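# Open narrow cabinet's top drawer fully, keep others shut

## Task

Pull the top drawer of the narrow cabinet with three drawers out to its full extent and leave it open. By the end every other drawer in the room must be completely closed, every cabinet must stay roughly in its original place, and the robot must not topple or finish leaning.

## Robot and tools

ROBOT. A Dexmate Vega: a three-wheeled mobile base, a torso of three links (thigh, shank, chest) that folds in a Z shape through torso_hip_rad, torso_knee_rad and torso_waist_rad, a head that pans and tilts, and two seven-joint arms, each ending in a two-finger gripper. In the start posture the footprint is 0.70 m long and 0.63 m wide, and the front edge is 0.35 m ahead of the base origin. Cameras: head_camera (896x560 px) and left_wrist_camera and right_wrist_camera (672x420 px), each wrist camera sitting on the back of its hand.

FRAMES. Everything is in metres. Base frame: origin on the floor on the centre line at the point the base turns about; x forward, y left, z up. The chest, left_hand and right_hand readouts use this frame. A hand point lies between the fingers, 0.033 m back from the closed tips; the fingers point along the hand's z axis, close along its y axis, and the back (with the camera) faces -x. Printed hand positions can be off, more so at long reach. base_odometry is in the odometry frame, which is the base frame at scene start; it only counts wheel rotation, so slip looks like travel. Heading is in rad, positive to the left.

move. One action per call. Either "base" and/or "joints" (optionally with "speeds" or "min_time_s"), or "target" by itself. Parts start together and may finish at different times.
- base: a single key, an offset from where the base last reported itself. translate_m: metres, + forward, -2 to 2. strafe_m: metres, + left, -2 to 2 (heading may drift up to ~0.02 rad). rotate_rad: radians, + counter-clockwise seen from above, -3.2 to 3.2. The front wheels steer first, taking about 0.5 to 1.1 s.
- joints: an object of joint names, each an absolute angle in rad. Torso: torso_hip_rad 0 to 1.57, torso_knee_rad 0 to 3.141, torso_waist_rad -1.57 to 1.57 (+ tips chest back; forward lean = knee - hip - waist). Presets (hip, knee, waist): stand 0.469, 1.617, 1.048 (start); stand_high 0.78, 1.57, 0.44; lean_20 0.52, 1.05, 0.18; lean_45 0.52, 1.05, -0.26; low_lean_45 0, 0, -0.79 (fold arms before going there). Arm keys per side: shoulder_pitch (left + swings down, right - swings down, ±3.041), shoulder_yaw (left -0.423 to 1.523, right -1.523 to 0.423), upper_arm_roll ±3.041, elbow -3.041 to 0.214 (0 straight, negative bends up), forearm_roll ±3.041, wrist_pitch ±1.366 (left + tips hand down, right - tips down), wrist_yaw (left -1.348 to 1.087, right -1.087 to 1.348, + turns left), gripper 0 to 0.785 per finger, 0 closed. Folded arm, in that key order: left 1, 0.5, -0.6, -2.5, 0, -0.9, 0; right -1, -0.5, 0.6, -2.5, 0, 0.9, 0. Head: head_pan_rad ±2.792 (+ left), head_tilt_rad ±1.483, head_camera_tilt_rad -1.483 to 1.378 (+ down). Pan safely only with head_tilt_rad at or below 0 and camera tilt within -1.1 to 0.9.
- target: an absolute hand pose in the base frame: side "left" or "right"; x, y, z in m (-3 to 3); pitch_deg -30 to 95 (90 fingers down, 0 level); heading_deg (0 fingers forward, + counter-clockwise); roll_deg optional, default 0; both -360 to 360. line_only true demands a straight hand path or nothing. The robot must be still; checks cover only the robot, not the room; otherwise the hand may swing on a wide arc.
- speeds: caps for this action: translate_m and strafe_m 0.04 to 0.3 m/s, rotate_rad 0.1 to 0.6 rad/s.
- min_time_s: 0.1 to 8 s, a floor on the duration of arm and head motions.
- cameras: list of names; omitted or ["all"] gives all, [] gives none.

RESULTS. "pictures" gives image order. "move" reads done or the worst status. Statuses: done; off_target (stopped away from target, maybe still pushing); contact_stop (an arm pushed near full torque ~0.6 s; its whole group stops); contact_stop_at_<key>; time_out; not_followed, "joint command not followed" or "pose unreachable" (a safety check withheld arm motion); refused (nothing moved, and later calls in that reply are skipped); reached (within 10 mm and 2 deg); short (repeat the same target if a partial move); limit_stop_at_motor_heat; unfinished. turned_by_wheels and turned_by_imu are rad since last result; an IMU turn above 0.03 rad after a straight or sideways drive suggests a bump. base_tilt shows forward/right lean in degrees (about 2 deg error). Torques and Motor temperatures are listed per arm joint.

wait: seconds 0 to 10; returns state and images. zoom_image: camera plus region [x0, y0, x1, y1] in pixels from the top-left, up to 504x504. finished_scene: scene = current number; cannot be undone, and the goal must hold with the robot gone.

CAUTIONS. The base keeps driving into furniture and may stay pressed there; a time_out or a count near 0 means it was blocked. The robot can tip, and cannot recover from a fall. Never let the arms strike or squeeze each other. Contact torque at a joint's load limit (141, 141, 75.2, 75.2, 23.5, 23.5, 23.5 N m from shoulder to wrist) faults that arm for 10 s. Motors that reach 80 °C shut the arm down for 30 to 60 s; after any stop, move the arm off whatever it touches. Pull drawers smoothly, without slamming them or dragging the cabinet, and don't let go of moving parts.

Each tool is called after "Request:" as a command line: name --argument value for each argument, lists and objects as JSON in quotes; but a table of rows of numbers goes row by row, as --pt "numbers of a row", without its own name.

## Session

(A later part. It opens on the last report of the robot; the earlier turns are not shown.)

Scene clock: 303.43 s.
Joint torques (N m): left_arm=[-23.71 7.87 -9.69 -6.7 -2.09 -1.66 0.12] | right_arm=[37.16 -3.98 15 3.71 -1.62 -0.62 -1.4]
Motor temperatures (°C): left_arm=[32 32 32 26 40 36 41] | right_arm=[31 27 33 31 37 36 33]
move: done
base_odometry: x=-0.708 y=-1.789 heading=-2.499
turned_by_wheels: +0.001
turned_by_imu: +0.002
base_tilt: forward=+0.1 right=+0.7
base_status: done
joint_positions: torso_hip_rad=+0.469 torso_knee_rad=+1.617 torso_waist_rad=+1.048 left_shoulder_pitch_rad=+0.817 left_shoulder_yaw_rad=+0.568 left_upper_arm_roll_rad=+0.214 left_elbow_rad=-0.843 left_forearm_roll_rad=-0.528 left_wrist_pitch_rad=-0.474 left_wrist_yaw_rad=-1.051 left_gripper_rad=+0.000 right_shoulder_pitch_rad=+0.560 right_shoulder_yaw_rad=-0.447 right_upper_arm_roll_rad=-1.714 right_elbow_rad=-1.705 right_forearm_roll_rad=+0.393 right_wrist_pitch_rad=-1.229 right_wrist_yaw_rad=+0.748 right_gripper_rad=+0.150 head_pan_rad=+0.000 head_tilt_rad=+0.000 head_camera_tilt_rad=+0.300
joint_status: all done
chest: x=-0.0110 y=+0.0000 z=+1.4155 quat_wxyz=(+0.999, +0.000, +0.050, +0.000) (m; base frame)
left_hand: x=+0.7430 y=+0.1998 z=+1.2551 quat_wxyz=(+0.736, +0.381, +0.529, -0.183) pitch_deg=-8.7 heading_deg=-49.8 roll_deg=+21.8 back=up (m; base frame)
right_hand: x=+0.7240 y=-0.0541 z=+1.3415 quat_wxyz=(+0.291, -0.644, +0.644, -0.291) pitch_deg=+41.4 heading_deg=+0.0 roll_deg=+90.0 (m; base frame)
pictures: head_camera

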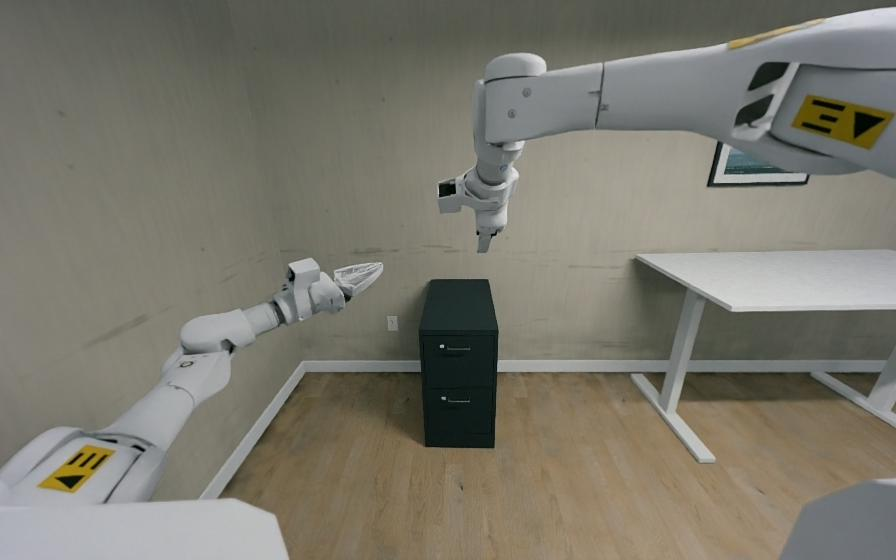

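Request:
move --base '{"rotate_rad": -2.74}' --cameras '["head_camera"]'

Request:
move --base '{"translate_m": 1.3}' --cameras '["head_camera"]'

Request:
move --base '{"rotate_rad": -1.98}' --cameras '["head_camera", "left_wrist_camera", "right_wrist_camera"]'

Scene clock: 310.93 s.
Joint torques (N m): left_arm=[-23.35 9.1 -10.39 -6.21 -1.86 -2.14 0.36] | right_arm=[38.42 -3.11 14.95 2.16 -1.73 -0.43 -1.52]
Motor temperatures (°C): left_arm=[32 31 32 27 40 36 41] | right_arm=[31 27 34 31 37 36 33]
move: done
base_odometry: x=-0.710 y=-1.790 heading=+1.037
turned_by_wheels: -2.748
turned_by_imu: -2.730
base_tilt: forward=+0.1 right=+0.7
base_status: done
joint_positions: torso_hip_rad=+0.469 torso_knee_rad=+1.617 torso_waist_rad=+1.048 left_shoulder_pitch_rad=+0.817 left_shoulder_yaw_rad=+0.568 left_upper_arm_roll_rad=+0.214 left_elbow_rad=-0.843 left_forearm_roll_rad=-0.528 left_wrist_pitch_rad=-0.474 left_wrist_yaw_rad=-1.051 left_gripper_rad=+0.000 right_shoulder_pitch_rad=+0.560 right_shoulder_yaw_rad=-0.447 right_upper_arm_roll_rad=-1.714 right_elbow_rad=-1.705 right_forearm_roll_rad=+0.393 right_wrist_pitch_rad=-1.229 right_wrist_yaw_rad=+0.748 right_gripper_rad=+0.150 head_pan_rad=+0.000 head_tilt_rad=+0.000 head_camera_tilt_rad=+0.300
joint_status: not commanded
chest: x=-0.0110 y=+0.0000 z=+1.4155 quat_wxyz=(+0.999, +0.000, +0.050, +0.000) (m; base frame)
left_hand: x=+0.7430 y=+0.1998 z=+1.2551 quat_wxyz=(+0.736, +0.381, +0.529, -0.183) pitch_deg=-8.7 heading_deg=-49.8 roll_deg=+21.8 back=up (m; base frame)
right_hand: x=+0.7240 y=-0.0541 z=+1.3414 quat_wxyz=(+0.291, -0.644, +0.644, -0.291) pitch_deg=+41.4 heading_deg=+0.0 roll_deg=+90.0 (m; base frame)
pictures: head_camera

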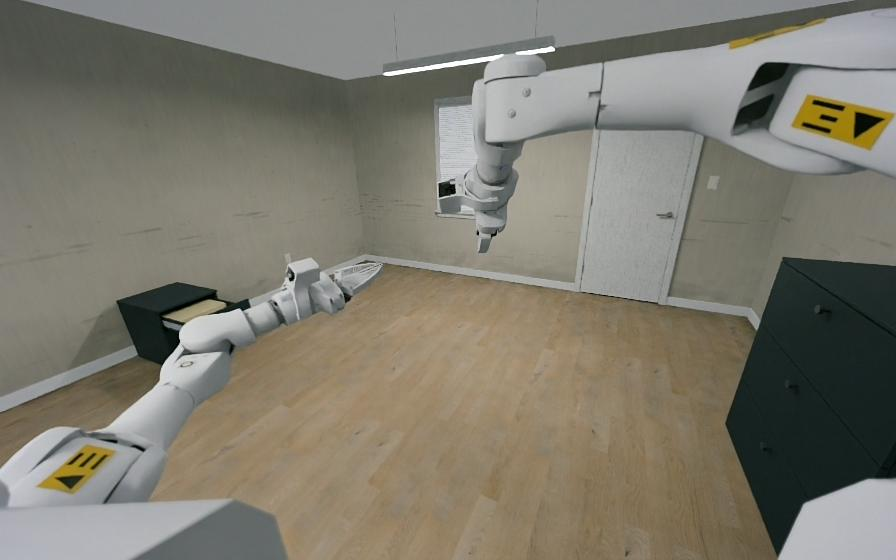

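Scene clock: 317.90 s.
Joint torques (N m): left_arm=[-22.09 8.19 -10.03 -6.42 -1.96 -2 0.45] | right_arm=[37.29 -4.17 15.28 3.84 -1.82 -0.21 -1.4]
Motor temperatures (°C): left_arm=[32 31 32 27 40 36 41] | right_arm=[31 27 34 31 37 36 33]
move: done
base_odometry: x=-0.049 y=-0.671 heading=+1.036
turned_by_wheels: -0.001
turned_by_imu: -0.001
base_tilt: forward=+0.0 right=+0.8
base_status: done
joint_positions: torso_hip_rad=+0.469 torso_knee_rad=+1.617 torso_waist_rad=+1.048 left_shoulder_pitch_rad=+0.817 left_shoulder_yaw_rad=+0.568 left_upper_arm_roll_rad=+0.214 left_elbow_rad=-0.843 left_forearm_roll_rad=-0.528 left_wrist_pitch_rad=-0.474 left_wrist_yaw_rad=-1.051 left_gripper_rad=+0.000 right_shoulder_pitch_rad=+0.560 right_shoulder_yaw_rad=-0.447 right_upper_arm_roll_rad=-1.714 right_elbow_rad=-1.705 right_forearm_roll_rad=+0.393 right_wrist_pitch_rad=-1.229 right_wrist_yaw_rad=+0.748 right_gripper_rad=+0.150 head_pan_rad=+0.000 head_tilt_rad=+0.000 head_camera_tilt_rad=+0.300
joint_status: not commanded
chest: x=-0.0110 y=+0.0000 z=+1.4155 quat_wxyz=(+0.999, +0.000, +0.050, +0.000) (m; base frame)
left_hand: x=+0.7430 y=+0.1998 z=+1.2551 quat_wxyz=(+0.736, +0.381, +0.529, -0.183) pitch_deg=-8.7 heading_deg=-49.8 roll_deg=+21.8 back=up (m; base frame)
right_hand: x=+0.7240 y=-0.0541 z=+1.3415 quat_wxyz=(+0.291, -0.644, +0.644, -0.291) pitch_deg=+41.4 heading_deg=+0.0 roll_deg=+90.0 (m; base frame)
pictures: head_camera

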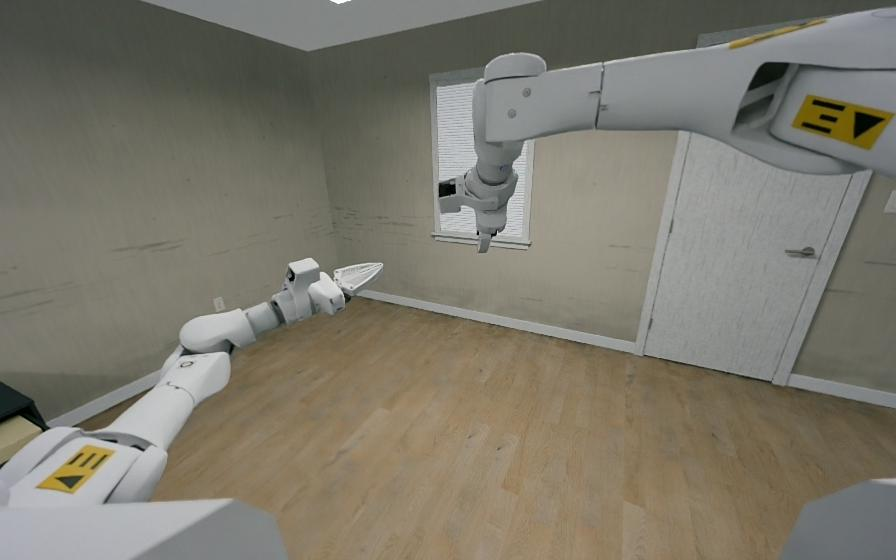

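Scene clock: 322.77 s.
Joint torques (N m): left_arm=[-22.49 8.56 -9.47 -5.5 -1.91 -1.82 0.22] | right_arm=[36.11 -4.01 15.28 3.13 -1.49 0.21 -1.71]
Motor temperatures (°C): left_arm=[32 31 32 27 40 36 41] | right_arm=[31 27 34 31 37 36 33]
move: done
base_odometry: x=-0.048 y=-0.669 heading=-0.950
turned_by_wheels: -1.986
turned_by_imu: -1.976
base_tilt: forward=+0.1 right=+0.7
base_status: done
joint_positions: torso_hip_rad=+0.469 torso_knee_rad=+1.617 torso_waist_rad=+1.048 left_shoulder_pitch_rad=+0.817 left_shoulder_yaw_rad=+0.568 left_upper_arm_roll_rad=+0.214 left_elbow_rad=-0.843 left_forearm_roll_rad=-0.528 left_wrist_pitch_rad=-0.474 left_wrist_yaw_rad=-1.051 left_gripper_rad=+0.000 right_shoulder_pitch_rad=+0.560 right_shoulder_yaw_rad=-0.447 right_upper_arm_roll_rad=-1.714 right_elbow_rad=-1.705 right_forearm_roll_rad=+0.393 right_wrist_pitch_rad=-1.229 right_wrist_yaw_rad=+0.748 right_gripper_rad=+0.150 head_pan_rad=+0.000 head_tilt_rad=+0.000 head_camera_tilt_rad=+0.300
joint_status: not commanded
chest: x=-0.0110 y=+0.0000 z=+1.4155 quat_wxyz=(+0.999, +0.000, +0.050, +0.000) (m; base frame)
left_hand: x=+0.7430 y=+0.1998 z=+1.2551 quat_wxyz=(+0.736, +0.381, +0.529, -0.183) pitch_deg=-8.7 heading_deg=-49.8 roll_deg=+21.8 back=up (m; base frame)
right_hand: x=+0.7240 y=-0.0541 z=+1.3415 quat_wxyz=(+0.291, -0.644, +0.644, -0.291) pitch_deg=+41.4 heading_deg=+0.0 roll_deg=+90.0 (m; base frame)
pictures: head_camera, left_wrist_camera, right_wrist_camera

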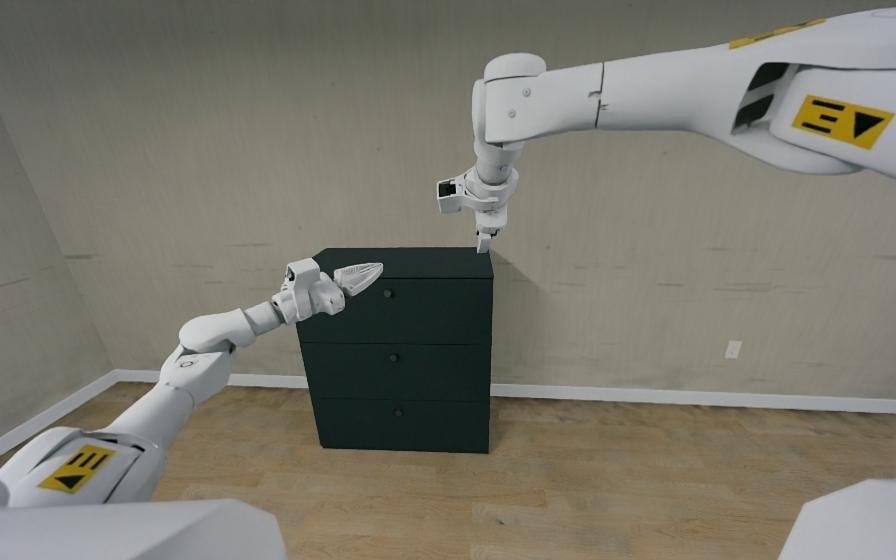

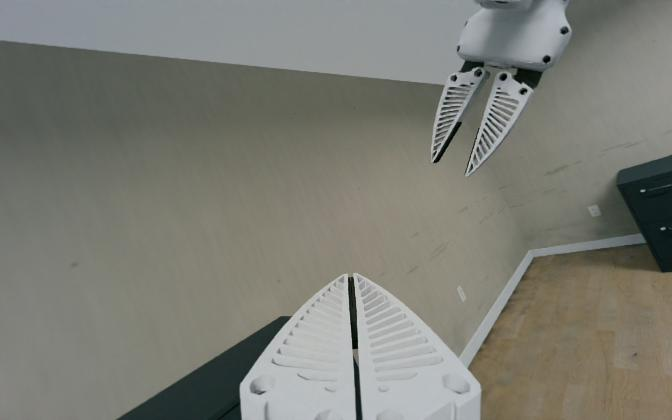

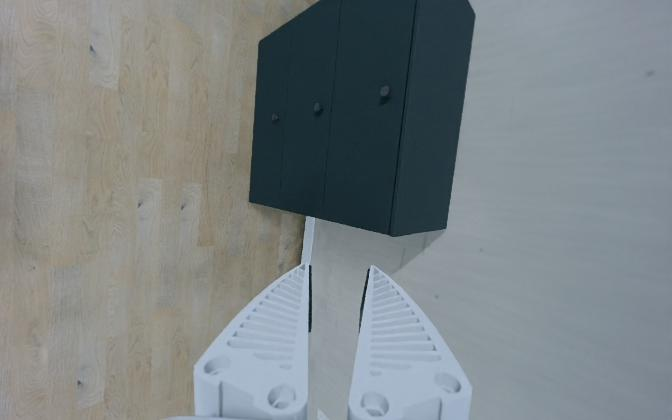

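Request:
move --cameras '["head_camera"]'

Scene clock: 326.03 s.
Joint torques (N m): left_arm=[-22.75 7.02 -8.81 -6.63 -1.83 -1.66 0.26] | right_arm=[36.29 -1.97 15.07 2.69 -1.67 0.03 -1.52]
Motor temperatures (°C): left_arm=[32 31 32 27 40 36 41] | right_arm=[31 27 34 31 37 36 33]
base_odometry: x=-0.048 y=-0.669 heading=-0.950
turned_by_wheels: +0.000
turned_by_imu: +0.000
base_tilt: forward=+0.1 right=+0.7
base_status: done
joint_positions: torso_hip_rad=+0.469 torso_knee_rad=+1.617 torso_waist_rad=+1.048 left_shoulder_pitch_rad=+0.817 left_shoulder_yaw_rad=+0.568 left_upper_arm_roll_rad=+0.214 left_elbow_rad=-0.843 left_forearm_roll_rad=-0.528 left_wrist_pitch_rad=-0.474 left_wrist_yaw_rad=-1.051 left_gripper_rad=+0.000 right_shoulder_pitch_rad=+0.560 right_shoulder_yaw_rad=-0.447 right_upper_arm_roll_rad=-1.714 right_elbow_rad=-1.705 right_forearm_roll_rad=+0.393 right_wrist_pitch_rad=-1.229 right_wrist_yaw_rad=+0.748 right_gripper_rad=+0.150 head_pan_rad=+0.000 head_tilt_rad=+0.000 head_camera_tilt_rad=+0.300
joint_status: not commanded
chest: x=-0.0110 y=+0.0000 z=+1.4155 quat_wxyz=(+0.999, +0.000, +0.050, +0.000) (m; base frame)
left_hand: x=+0.7430 y=+0.1998 z=+1.2551 quat_wxyz=(+0.736, +0.381, +0.529, -0.183) pitch_deg=-8.7 heading_deg=-49.8 roll_deg=+21.8 back=up (m; base frame)
right_hand: x=+0.7240 y=-0.0541 z=+1.3415 quat_wxyz=(+0.291, -0.644, +0.644, -0.291) pitch_deg=+41.4 heading_deg=+0.0 roll_deg=+90.0 (m; base frame)
pictures: head_camera

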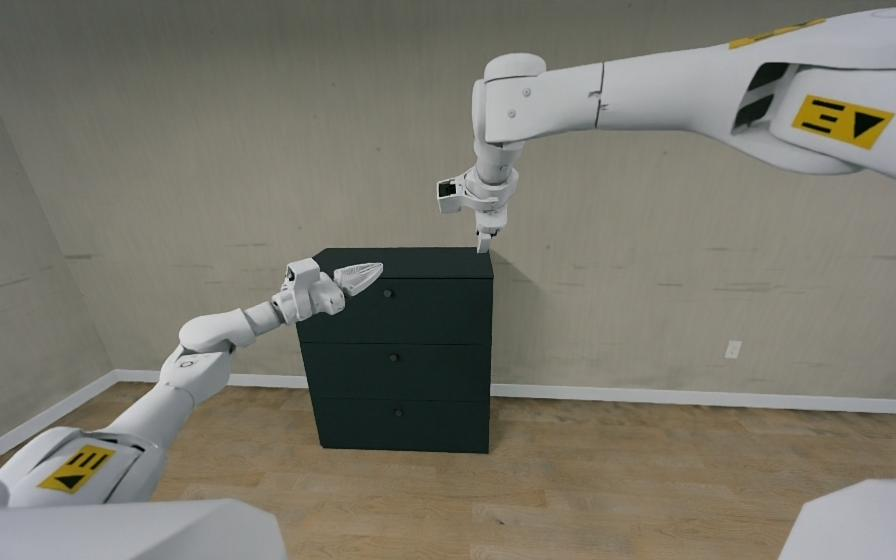

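Request:
zoom_image --camera "head_camera" --region '[290, 240, 510, 460]'

Scaled by 2.291 from the camera's 896x560 image, which has a finer 960x600 frame.

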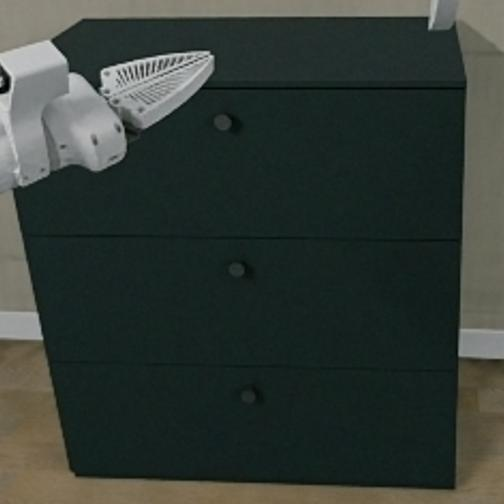

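Request:
move --target '{"side": "left", "x": 0.62, "y": 0.26, "z": 0.966, "pitch_deg": 10, "heading_deg": 0, "roll_deg": 0}' --cameras '["head_camera", "left_wrist_camera"]'

Request:
move --base '{"rotate_rad": -0.03}' --joints '{"left_gripper_rad": 0.25}' --cameras '["head_camera", "left_wrist_camera"]'

Scene clock: 332.83 s.
Joint torques (N m): left_arm=[-5.69 0.34 -2.77 -7.76 0.87 -1.77 0.38] | right_arm=[37.36 -3.85 14.54 2.23 -1.65 -0.41 -1.47]
Motor temperatures (°C): left_arm=[32 31 32 27 40 36 41] | right_arm=[31 27 34 31 37 36 33]
move: done
base_odometry: x=-0.048 y=-0.669 heading=-0.950
turned_by_wheels: +0.000
turned_by_imu: +0.000
base_tilt: forward=+0.0 right=+0.8
base_status: not commanded
joint_positions: torso_hip_rad=+0.469 torso_knee_rad=+1.617 torso_waist_rad=+1.048 left_shoulder_pitch_rad=+1.769 left_shoulder_yaw_rad=+0.393 left_upper_arm_roll_rad=+0.163 left_elbow_rad=-1.809 left_forearm_roll_rad=-0.362 left_wrist_pitch_rad=+0.036 left_wrist_yaw_rad=+0.235 left_gripper_rad=+0.000 right_shoulder_pitch_rad=+0.560 right_shoulder_yaw_rad=-0.447 right_upper_arm_roll_rad=-1.714 right_elbow_rad=-1.705 right_forearm_roll_rad=+0.393 right_wrist_pitch_rad=-1.229 right_wrist_yaw_rad=+0.748 right_gripper_rad=+0.150 head_pan_rad=+0.000 head_tilt_rad=+0.000 head_camera_tilt_rad=+0.300
joint_status: not commanded
chest: x=-0.0110 y=+0.0000 z=+1.4155 quat_wxyz=(+0.999, +0.000, +0.050, +0.000) (m; base frame)
left_hand: x=+0.6207 y=+0.2599 z=+0.9670 quat_wxyz=(+0.643, +0.001, +0.766, -0.001) pitch_deg=+9.9 heading_deg=-0.2 roll_deg=+0.0 back=up (m; base frame)
left_hand_status: reached (straight line, planned for 4.7 s): 1 mm and 0.2 deg off.
right_hand: x=+0.7240 y=-0.0541 z=+1.3415 quat_wxyz=(+0.291, -0.644, +0.644, -0.291) pitch_deg=+41.4 heading_deg=+0.0 roll_deg=+90.0 (m; base frame)
pictures: head_camera, left_wrist_camera

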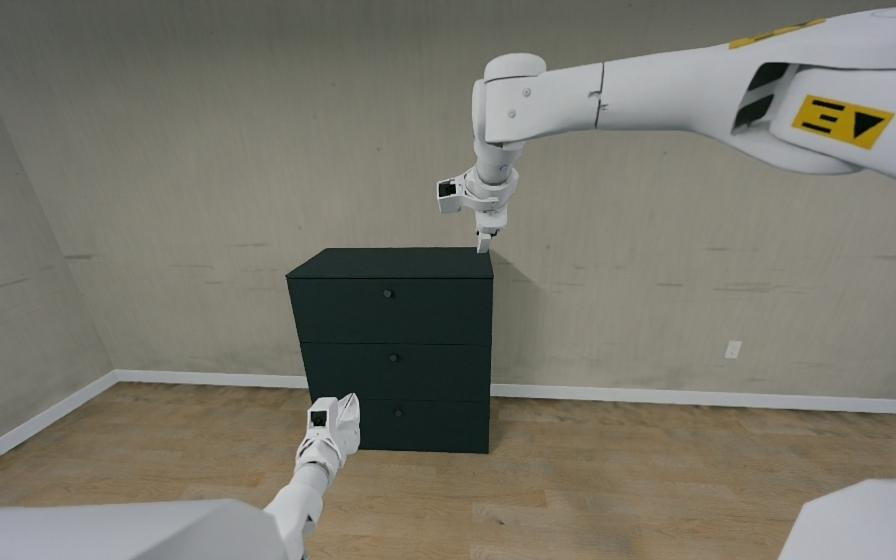

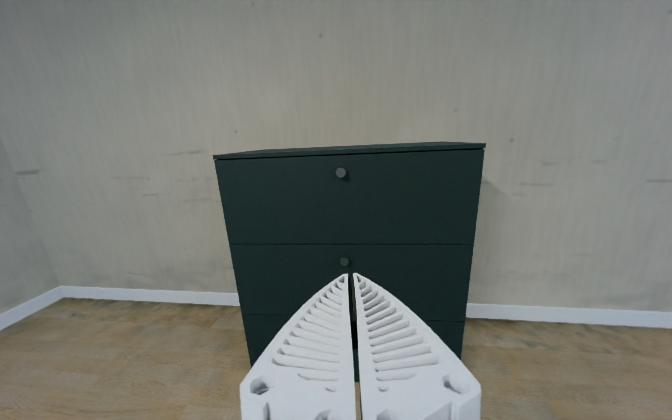

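Scene clock: 333.60 s.
Joint torques (N m): left_arm=[-6.81 2.04 -3.37 -8.56 0.82 -1.79 0.41] | right_arm=[36.07 -1.95 14.87 3.42 -1.8 0.11 -1.66]
Motor temperatures (°C): left_arm=[32 31 32 27 40 36 41] | right_arm=[31 27 34 31 37 36 33]
move: done
base_odometry: x=-0.048 y=-0.669 heading=-0.980
turned_by_wheels: -0.030
turned_by_imu: -0.029
base_tilt: forward=+0.1 right=+0.8
base_status: done
joint_positions: torso_hip_rad=+0.469 torso_knee_rad=+1.617 torso_waist_rad=+1.048 left_shoulder_pitch_rad=+1.770 left_shoulder_yaw_rad=+0.391 left_upper_arm_roll_rad=+0.164 left_elbow_rad=-1.809 left_forearm_roll_rad=-0.361 left_wrist_pitch_rad=+0.037 left_wrist_yaw_rad=+0.239 left_gripper_rad=+0.250 right_shoulder_pitch_rad=+0.560 right_shoulder_yaw_rad=-0.447 right_upper_arm_roll_rad=-1.714 right_elbow_rad=-1.705 right_forearm_roll_rad=+0.393 right_wrist_pitch_rad=-1.229 right_wrist_yaw_rad=+0.748 right_gripper_rad=+0.150 head_pan_rad=+0.000 head_tilt_rad=+0.000 head_camera_tilt_rad=+0.300
joint_status: all done
chest: x=-0.0110 y=+0.0000 z=+1.4155 quat_wxyz=(+0.999, +0.000, +0.050, +0.000) (m; base frame)
left_hand: x=+0.6201 y=+0.2601 z=+0.9661 quat_wxyz=(+0.643, +0.000, +0.766, +0.000) pitch_deg=+10.0 heading_deg=+0.0 roll_deg=+0.0 back=up (m; base frame)
right_hand: x=+0.7240 y=-0.0541 z=+1.3415 quat_wxyz=(+0.291, -0.644, +0.644, -0.291) pitch_deg=+41.4 heading_deg=+0.0 roll_deg=+90.0 (m; base frame)
pictures: head_camera, left_wrist_camera

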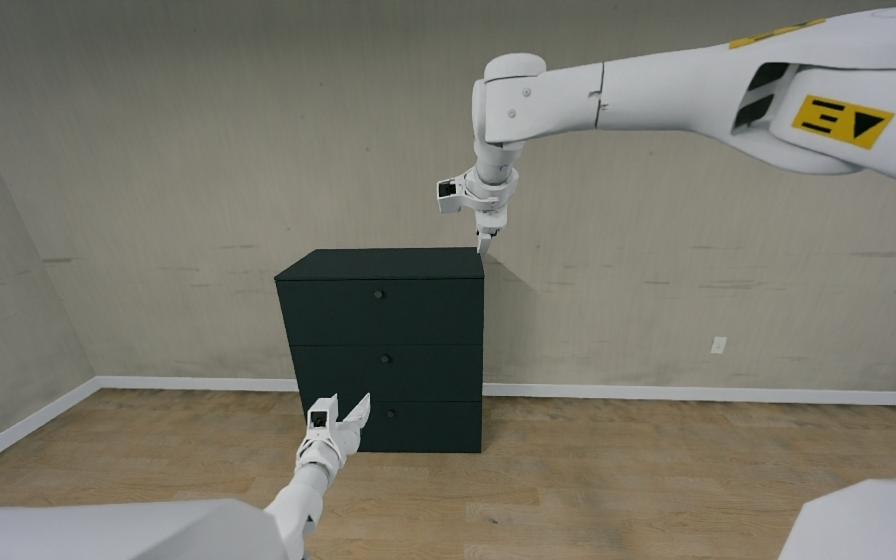

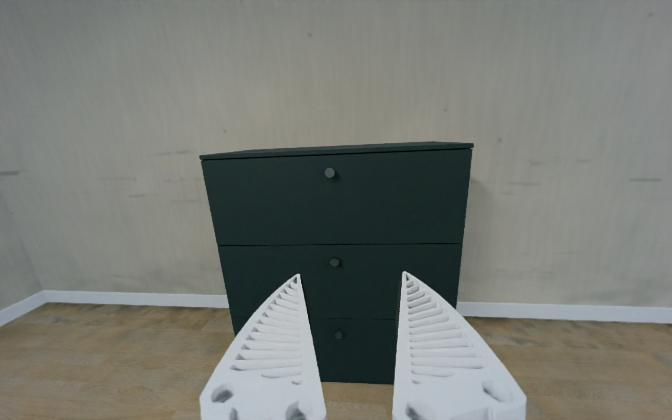

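Request:
move --base '{"translate_m": 0.45}' --cameras '["head_camera", "left_wrist_camera"]'

Scene clock: 337.47 s.
Joint torques (N m): left_arm=[-6.64 0.23 -4.04 -7.53 0.95 -2.32 0.25] | right_arm=[37.71 -3.77 14.77 2.58 -1.64 -0.19 -1.64]
Motor temperatures (°C): left_arm=[32 31 32 27 40 36 41] | right_arm=[31 27 34 31 37 36 33]
move: done
base_odometry: x=+0.203 y=-1.042 heading=-0.980
turned_by_wheels: -0.001
turned_by_imu: -0.001
base_tilt: forward=+0.1 right=+0.8
base_status: done
joint_positions: torso_hip_rad=+0.469 torso_knee_rad=+1.617 torso_waist_rad=+1.048 left_shoulder_pitch_rad=+1.770 left_shoulder_yaw_rad=+0.391 left_upper_arm_roll_rad=+0.164 left_elbow_rad=-1.810 left_forearm_roll_rad=-0.361 left_wrist_pitch_rad=+0.037 left_wrist_yaw_rad=+0.239 left_gripper_rad=+0.250 right_shoulder_pitch_rad=+0.560 right_shoulder_yaw_rad=-0.447 right_upper_arm_roll_rad=-1.714 right_elbow_rad=-1.705 right_forearm_roll_rad=+0.393 right_wrist_pitch_rad=-1.229 right_wrist_yaw_rad=+0.748 right_gripper_rad=+0.150 head_pan_rad=+0.000 head_tilt_rad=+0.000 head_camera_tilt_rad=+0.300
joint_status: not commanded
chest: x=-0.0110 y=+0.0000 z=+1.4155 quat_wxyz=(+0.999, +0.000, +0.050, +0.000) (m; base frame)
left_hand: x=+0.6200 y=+0.2601 z=+0.9659 quat_wxyz=(+0.643, +0.000, +0.766, +0.000) pitch_deg=+10.0 heading_deg=+0.0 roll_deg=+0.0 back=up (m; base frame)
right_hand: x=+0.7240 y=-0.0541 z=+1.3415 quat_wxyz=(+0.291, -0.644, +0.644, -0.291) pitch_deg=+41.4 heading_deg=+0.0 roll_deg=+90.0 (m; base frame)
pictures: head_camera, left_wrist_camera

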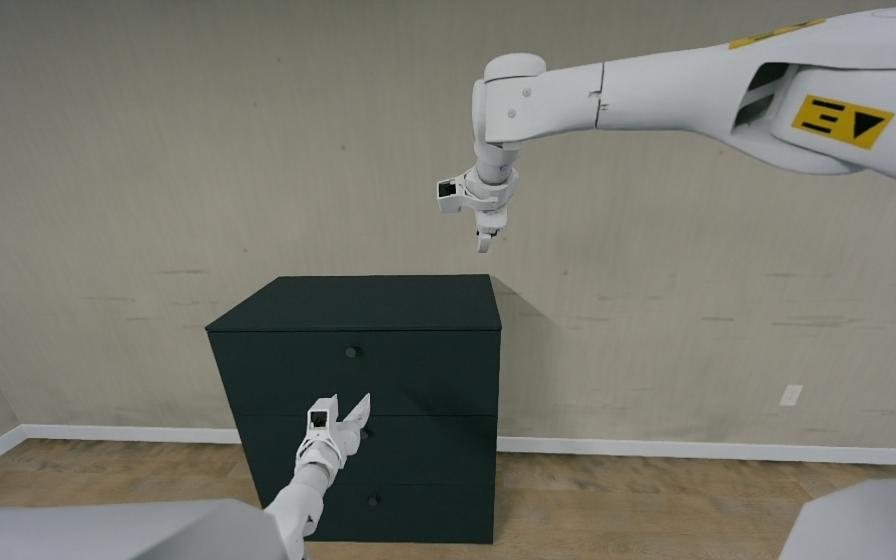

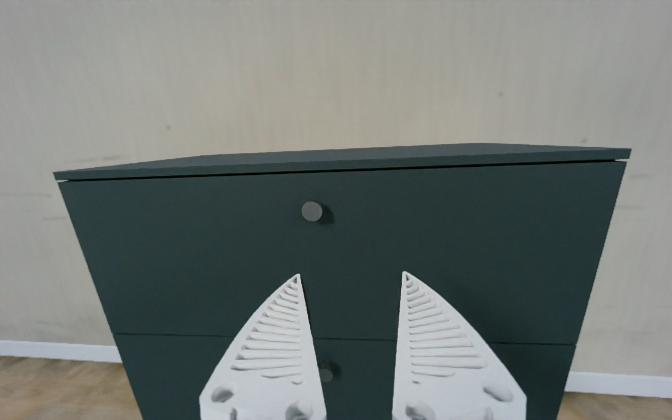

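Request:
move --base '{"translate_m": 0.1}' --cameras '[]'

Request:
move --target '{"side": "left", "x": 0.66, "y": 0.3065, "z": 0.957, "pitch_deg": 10, "heading_deg": 0, "roll_deg": 0}' --cameras '["head_camera", "left_wrist_camera"]'

Scene clock: 340.57 s.
Joint torques (N m): left_arm=[-6.61 0.42 -3.36 -8.32 0.87 -2.24 0.16] | right_arm=[36.28 -2.6 15.19 2.19 -1.68 -0.13 -1.57]
Motor temperatures (°C): left_arm=[32 31 32 27 40 36 41] | right_arm=[31 27 34 31 37 36 33]
move: done
base_odometry: x=+0.259 y=-1.125 heading=-0.981
turned_by_wheels: -0.001
turned_by_imu: +0.000
base_tilt: forward=+0.1 right=+0.7
base_status: done
joint_positions: torso_hip_rad=+0.469 torso_knee_rad=+1.617 torso_waist_rad=+1.048 left_shoulder_pitch_rad=+1.770 left_shoulder_yaw_rad=+0.391 left_upper_arm_roll_rad=+0.164 left_elbow_rad=-1.810 left_forearm_roll_rad=-0.361 left_wrist_pitch_rad=+0.037 left_wrist_yaw_rad=+0.239 left_gripper_rad=+0.250 right_shoulder_pitch_rad=+0.560 right_shoulder_yaw_rad=-0.447 right_upper_arm_roll_rad=-1.714 right_elbow_rad=-1.705 right_forearm_roll_rad=+0.393 right_wrist_pitch_rad=-1.229 right_wrist_yaw_rad=+0.748 right_gripper_rad=+0.150 head_pan_rad=+0.000 head_tilt_rad=+0.000 head_camera_tilt_rad=+0.300
joint_status: not commanded
chest: x=-0.0110 y=+0.0000 z=+1.4155 quat_wxyz=(+0.999, +0.000, +0.050, +0.000) (m; base frame)
left_hand: x=+0.6200 y=+0.2601 z=+0.9659 quat_wxyz=(+0.643, +0.000, +0.766, +0.000) pitch_deg=+10.0 heading_deg=+0.0 roll_deg=+0.0 back=up (m; base frame)
right_hand: x=+0.7240 y=-0.0541 z=+1.3415 quat_wxyz=(+0.291, -0.644, +0.644, -0.291) pitch_deg=+41.4 heading_deg=+0.0 roll_deg=+90.0 (m; base frame)
pictures: none
No camera images: "cameras" was empty.

Scene clock: 342.67 s.
Joint torques (N m): left_arm=[-19.79 5.97 -9.4 -6.78 0.08 -2.64 -0.41] | right_arm=[35.55 -3.3 14.63 3.44 -1.73 -0.39 -1.55]
Motor temperatures (°C): left_arm=[32 31 32 27 40 36 41] | right_arm=[32 27 34 31 37 36 33]
move: done
base_odometry: x=+0.259 y=-1.125 heading=-0.981
turned_by_wheels: +0.000
turned_by_imu: +0.000
base_tilt: forward=+0.0 right=+0.8
base_status: not commanded
joint_positions: torso_hip_rad=+0.469 torso_knee_rad=+1.617 torso_waist_rad=+1.048 left_shoulder_pitch_rad=+1.653 left_shoulder_yaw_rad=+0.415 left_upper_arm_roll_rad=+0.122 left_elbow_rad=-1.628 left_forearm_roll_rad=-0.411 left_wrist_pitch_rad=-0.003 left_wrist_yaw_rad=+0.134 left_gripper_rad=+0.250 right_shoulder_pitch_rad=+0.560 right_shoulder_yaw_rad=-0.447 right_upper_arm_roll_rad=-1.714 right_elbow_rad=-1.705 right_forearm_roll_rad=+0.393 right_wrist_pitch_rad=-1.229 right_wrist_yaw_rad=+0.748 right_gripper_rad=+0.150 head_pan_rad=+0.000 head_tilt_rad=+0.000 head_camera_tilt_rad=+0.300
joint_status: not commanded
chest: x=-0.0110 y=+0.0000 z=+1.4155 quat_wxyz=(+0.999, +0.000, +0.050, +0.000) (m; base frame)
left_hand: x=+0.6590 y=+0.3053 z=+0.9567 quat_wxyz=(+0.642, +0.000, +0.766, +0.000) pitch_deg=+10.0 heading_deg=+0.0 roll_deg=+0.0 back=up (m; base frame)
left_hand_status: reached (straight line, planned for 0.9 s): 2 mm and 0.0 deg off.
right_hand: x=+0.7240 y=-0.0541 z=+1.3415 quat_wxyz=(+0.291, -0.644, +0.644, -0.291) pitch_deg=+41.4 heading_deg=+0.0 roll_deg=+90.0 (m; base frame)
pictures: head_camera, left_wrist_camera

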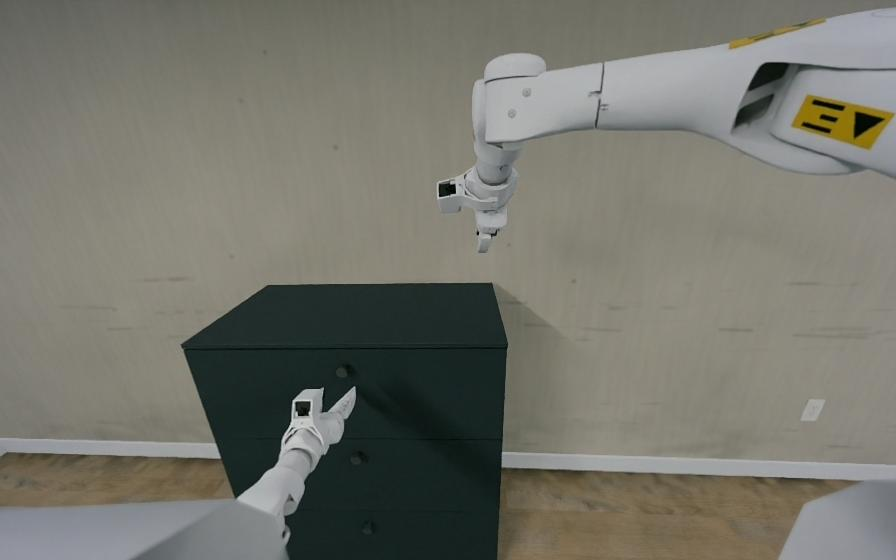

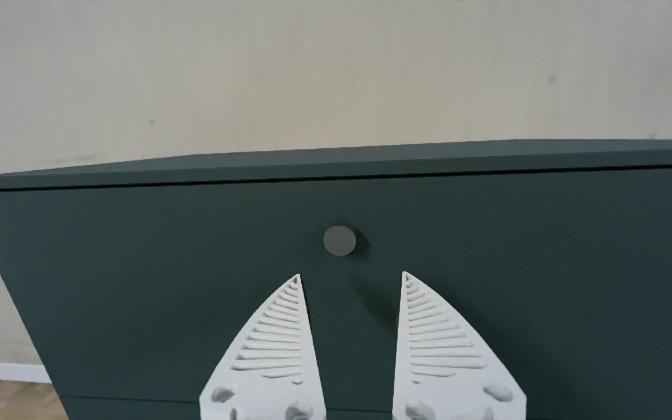

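Request:
move --target '{"side": "left", "x": 0.742, "y": 0.3134, "z": 0.950, "pitch_deg": 10, "heading_deg": 0, "roll_deg": 0, "line_only": true}' --cameras '["head_camera", "left_wrist_camera"]'

Scene clock: 346.00 s.
Joint torques (N m): left_arm=[-25.87 2.43 -3.58 -5.42 0.42 -3.07 -0.41] | right_arm=[36.65 -2.8 14.36 2.66 -1.86 -0.36 -1.76]
Motor temperatures (°C): left_arm=[32 31 32 27 40 36 41] | right_arm=[32 27 34 31 37 36 33]
move: done
base_odometry: x=+0.259 y=-1.125 heading=-0.981
turned_by_wheels: +0.000
turned_by_imu: +0.000
base_tilt: forward=+0.0 right=+0.8
base_status: not commanded
joint_positions: torso_hip_rad=+0.469 torso_knee_rad=+1.617 torso_waist_rad=+1.048 left_shoulder_pitch_rad=+1.365 left_shoulder_yaw_rad=+0.358 left_upper_arm_roll_rad=+0.177 left_elbow_rad=-1.274 left_forearm_roll_rad=-0.391 left_wrist_pitch_rad=-0.059 left_wrist_yaw_rad=+0.056 left_gripper_rad=+0.250 right_shoulder_pitch_rad=+0.560 right_shoulder_yaw_rad=-0.447 right_upper_arm_roll_rad=-1.714 right_elbow_rad=-1.705 right_forearm_roll_rad=+0.393 right_wrist_pitch_rad=-1.229 right_wrist_yaw_rad=+0.748 right_gripper_rad=+0.150 head_pan_rad=+0.000 head_tilt_rad=+0.000 head_camera_tilt_rad=+0.300
joint_status: not commanded
chest: x=-0.0110 y=+0.0000 z=+1.4155 quat_wxyz=(+0.999, +0.000, +0.050, +0.000) (m; base frame)
left_hand: x=+0.7411 y=+0.3136 z=+0.9497 quat_wxyz=(+0.643, +0.000, +0.766, +0.000) pitch_deg=+10.0 heading_deg=+0.0 roll_deg=+0.0 back=up (m; base frame)
left_hand_status: reached (straight line, planned for 1.5 s): 1 mm and 0.0 deg off.
right_hand: x=+0.7240 y=-0.0541 z=+1.3415 quat_wxyz=(+0.291, -0.644, +0.644, -0.291) pitch_deg=+41.4 heading_deg=+0.0 roll_deg=+90.0 (m; base frame)
pictures: head_camera, left_wrist_camera

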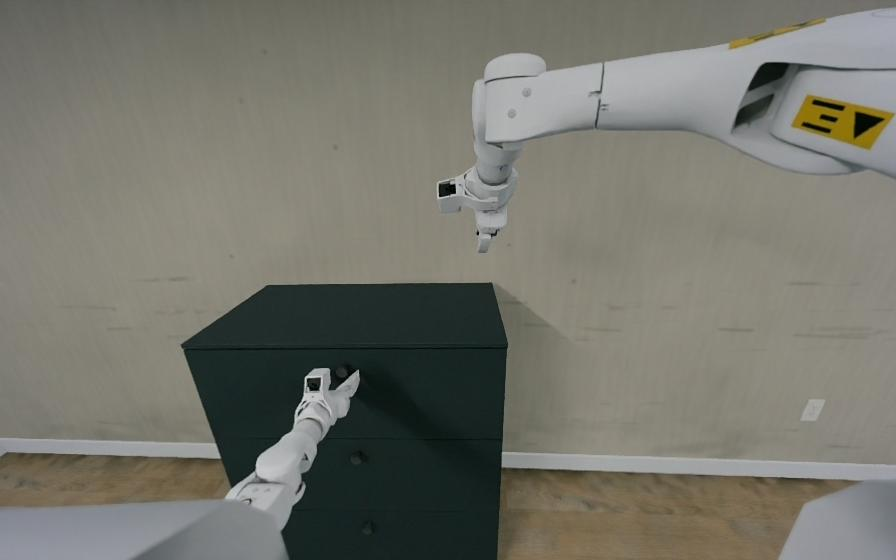

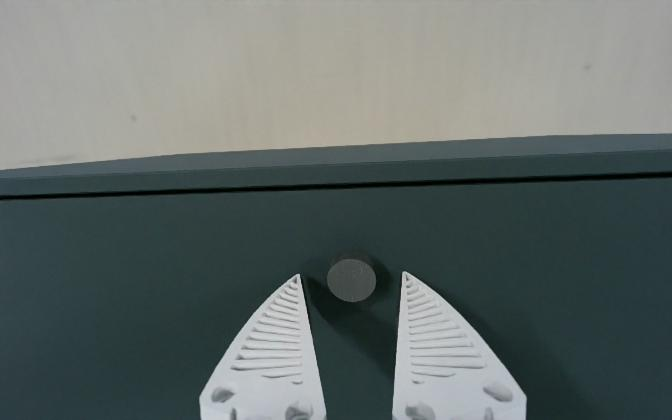

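Request:
zoom_image --camera "left_wrist_camera" --region '[250, 220, 450, 345]'

Scaled by 2.520 from the camera's 672x420 image, which has a finer 960x600 frame.

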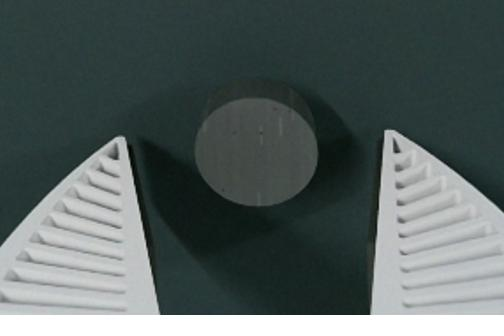

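Request:
move --target '{"side": "left", "x": 0.749, "y": 0.3136, "z": 0.9475, "pitch_deg": 10, "heading_deg": 0, "roll_deg": 0, "line_only": true}' --cameras '["left_wrist_camera"]'

Request:
zoom_image --camera "left_wrist_camera" --region '[250, 220, 450, 345]'

Scene clock: 348.27 s.
Joint torques (N m): left_arm=[-34.52 1.95 -4.98 -8.14 0.21 -4.28 0.12] | right_arm=[36.23 -3.33 15.07 2.91 -1.79 -0.49 -1.82]
Motor temperatures (°C): left_arm=[32 31 32 27 40 36 41] | right_arm=[32 27 34 31 37 36 33]
move: done
base_odometry: x=+0.259 y=-1.125 heading=-0.981
turned_by_wheels: +0.000
turned_by_imu: +0.000
base_tilt: forward=+0.1 right=+0.8
base_status: not commanded
joint_positions: torso_hip_rad=+0.469 torso_knee_rad=+1.617 torso_waist_rad=+1.048 left_shoulder_pitch_rad=+1.335 left_shoulder_yaw_rad=+0.349 left_upper_arm_roll_rad=+0.184 left_elbow_rad=-1.225 left_forearm_roll_rad=-0.386 left_wrist_pitch_rad=-0.076 left_wrist_yaw_rad=+0.046 left_gripper_rad=+0.250 right_shoulder_pitch_rad=+0.560 right_shoulder_yaw_rad=-0.447 right_upper_arm_roll_rad=-1.714 right_elbow_rad=-1.705 right_forearm_roll_rad=+0.393 right_wrist_pitch_rad=-1.229 right_wrist_yaw_rad=+0.748 right_gripper_rad=+0.150 head_pan_rad=+0.000 head_tilt_rad=+0.000 head_camera_tilt_rad=+0.300
joint_status: not commanded
chest: x=-0.0111 y=+0.0000 z=+1.4155 quat_wxyz=(+0.999, +0.000, +0.050, +0.000) (m; base frame)
left_hand: x=+0.7480 y=+0.3138 z=+0.9470 quat_wxyz=(+0.642, +0.000, +0.766, +0.000) pitch_deg=+10.1 heading_deg=+0.0 roll_deg=+0.0 back=up (m; base frame)
left_hand_status: reached (straight line, planned for 0.5 s): 1 mm and 0.1 deg off.
right_hand: x=+0.7238 y=-0.0541 z=+1.3416 quat_wxyz=(+0.291, -0.644, +0.644, -0.291) pitch_deg=+41.4 heading_deg=+0.0 roll_deg=+90.0 (m; base frame)
pictures: left_wrist_camera

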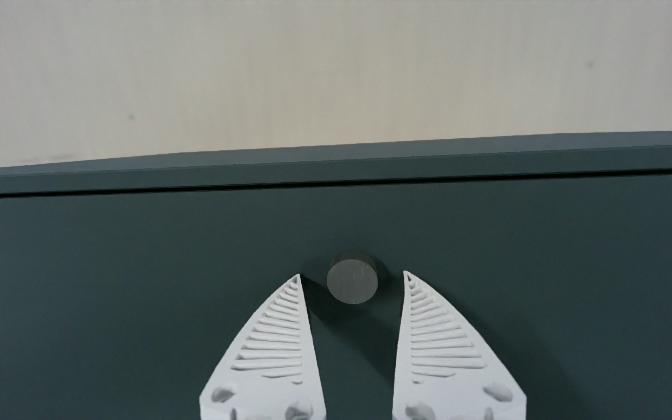

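Scaled by 2.520 from the camera's 672x420 image, which has a finer 960x600 frame.

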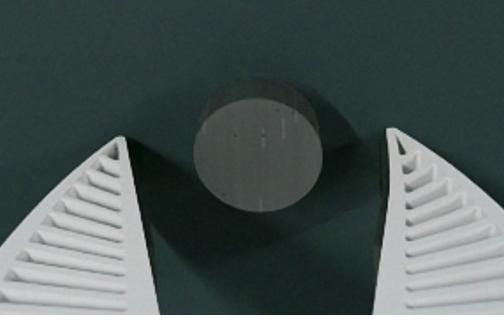

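Request:
move --joints '{"left_gripper_rad": 0.03}' --cameras '["head_camera", "left_wrist_camera"]'

Request:
zoom_image --camera "left_wrist_camera" --region '[250, 220, 450, 345]'

Scene clock: 349.43 s.
Joint torques (N m): left_arm=[-31.83 3.53 -8.64 -9.29 0.15 -4.29 0.82] | right_arm=[36.79 -2.57 15.3 2.79 -1.61 -0.24 -1.5]
Motor temperatures (°C): left_arm=[32 31 32 27 40 36 41] | right_arm=[32 27 34 31 37 36 33]
move: done
base_odometry: x=+0.259 y=-1.125 heading=-0.981
turned_by_wheels: +0.000
turned_by_imu: +0.000
base_tilt: forward=+0.0 right=+0.7
base_status: not commanded
joint_positions: torso_hip_rad=+0.469 torso_knee_rad=+1.617 torso_waist_rad=+1.048 left_shoulder_pitch_rad=+1.333 left_shoulder_yaw_rad=+0.348 left_upper_arm_roll_rad=+0.184 left_elbow_rad=-1.222 left_forearm_roll_rad=-0.386 left_wrist_pitch_rad=-0.077 left_wrist_yaw_rad=+0.045 left_gripper_rad=+0.030 right_shoulder_pitch_rad=+0.560 right_shoulder_yaw_rad=-0.447 right_upper_arm_roll_rad=-1.714 right_elbow_rad=-1.705 right_forearm_roll_rad=+0.393 right_wrist_pitch_rad=-1.229 right_wrist_yaw_rad=+0.748 right_gripper_rad=+0.150 head_pan_rad=+0.000 head_tilt_rad=+0.000 head_camera_tilt_rad=+0.300
joint_status: all done
chest: x=-0.0112 y=+0.0000 z=+1.4155 quat_wxyz=(+0.999, +0.000, +0.050, +0.000) (m; base frame)
left_hand: x=+0.7485 y=+0.3134 z=+0.9468 quat_wxyz=(+0.642, +0.000, +0.766, +0.000) pitch_deg=+10.1 heading_deg=+0.0 roll_deg=+0.0 back=up (m; base frame)
right_hand: x=+0.7238 y=-0.0541 z=+1.3416 quat_wxyz=(+0.291, -0.644, +0.644, -0.291) pitch_deg=+41.4 heading_deg=+0.0 roll_deg=+90.0 (m; base frame)
pictures: head_camera, left_wrist_camera

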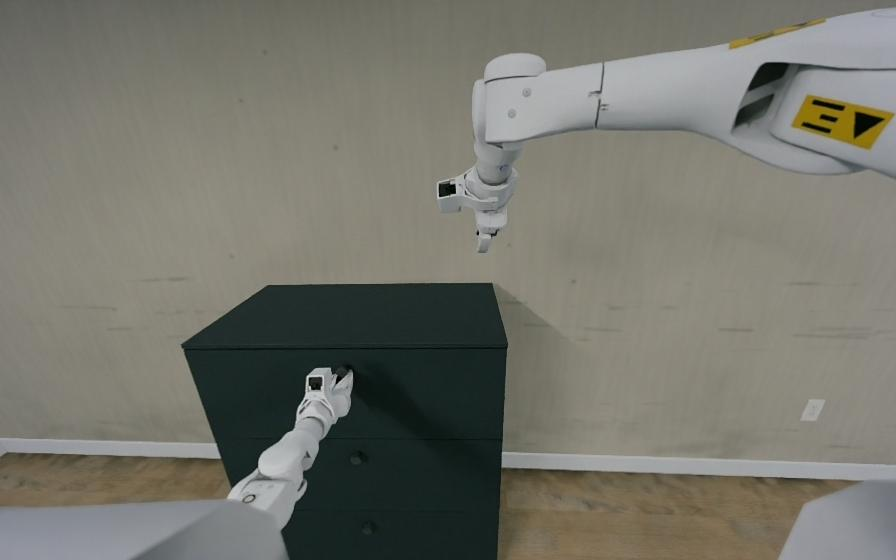

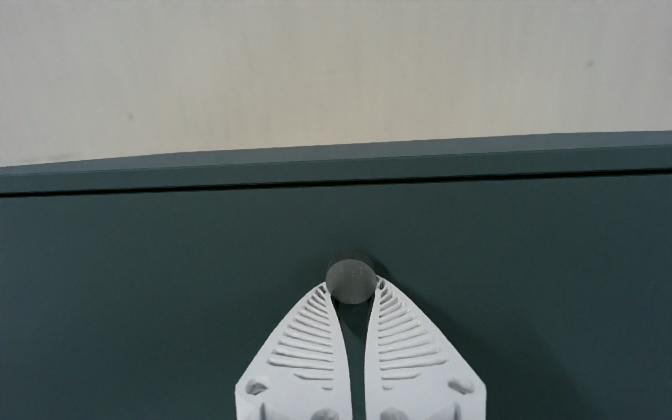

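Scaled by 2.520 from the camera's 672x420 image, which has a finer 960x600 frame.

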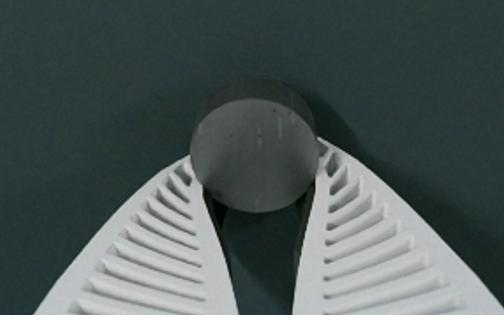

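Request:
move --base '{"translate_m": -0.06}' --speeds '{"translate_m": 0.06}' --cameras '["head_camera", "left_wrist_camera"]'

Scene clock: 351.33 s.
Joint torques (N m): left_arm=[-26.24 2.38 -6.93 -7.03 0.27 -2.25 0.42] | right_arm=[36.96 -2.63 14.15 2.28 -1.78 -0.21 -1.75]
Motor temperatures (°C): left_arm=[32 31 32 27 40 36 41] | right_arm=[32 27 34 31 37 36 33]
move: done
base_odometry: x=+0.226 y=-1.075 heading=-0.981
turned_by_wheels: +0.000
turned_by_imu: +0.000
base_tilt: forward=+0.1 right=+0.7
base_status: done
joint_positions: torso_hip_rad=+0.469 torso_knee_rad=+1.617 torso_waist_rad=+1.048 left_shoulder_pitch_rad=+1.333 left_shoulder_yaw_rad=+0.348 left_upper_arm_roll_rad=+0.184 left_elbow_rad=-1.222 left_forearm_roll_rad=-0.386 left_wrist_pitch_rad=-0.077 left_wrist_yaw_rad=+0.045 left_gripper_rad=+0.030 right_shoulder_pitch_rad=+0.560 right_shoulder_yaw_rad=-0.447 right_upper_arm_roll_rad=-1.714 right_elbow_rad=-1.705 right_forearm_roll_rad=+0.393 right_wrist_pitch_rad=-1.229 right_wrist_yaw_rad=+0.748 right_gripper_rad=+0.150 head_pan_rad=+0.000 head_tilt_rad=+0.000 head_camera_tilt_rad=+0.300
joint_status: not commanded
chest: x=-0.0111 y=+0.0000 z=+1.4155 quat_wxyz=(+0.999, +0.000, +0.050, +0.000) (m; base frame)
left_hand: x=+0.7488 y=+0.3135 z=+0.9472 quat_wxyz=(+0.643, +0.000, +0.766, +0.000) pitch_deg=+10.0 heading_deg=+0.0 roll_deg=+0.0 back=up (m; base frame)
right_hand: x=+0.7239 y=-0.0541 z=+1.3416 quat_wxyz=(+0.291, -0.644, +0.644, -0.291) pitch_deg=+41.4 heading_deg=+0.0 roll_deg=+90.0 (m; base frame)
pictures: head_camera, left_wrist_camera

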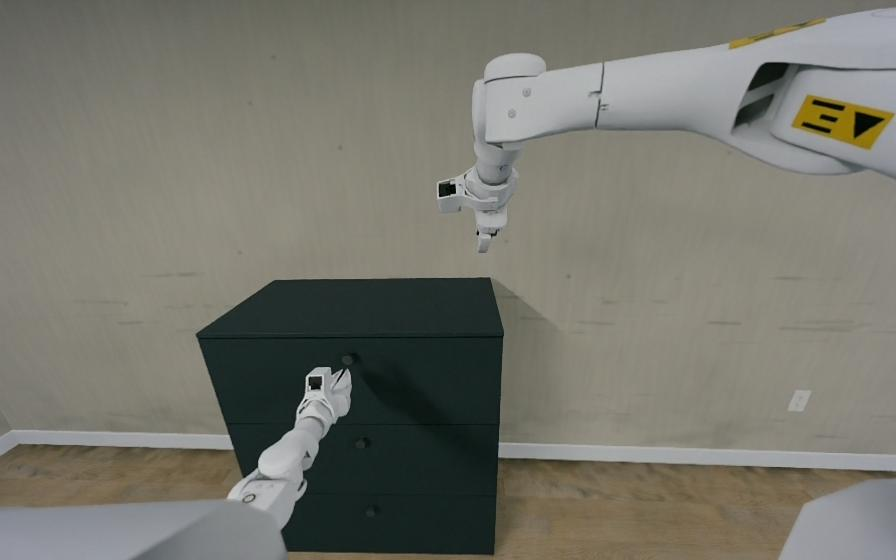

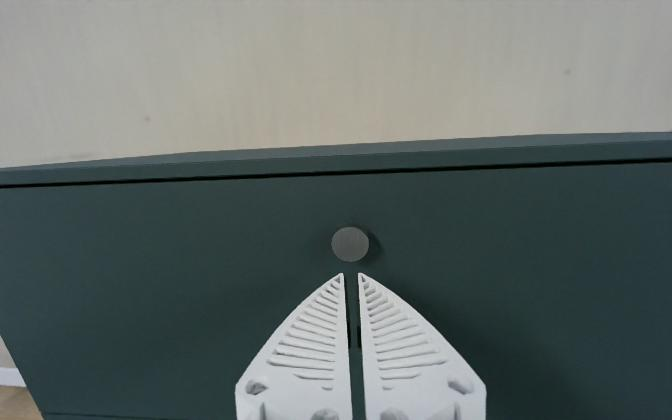

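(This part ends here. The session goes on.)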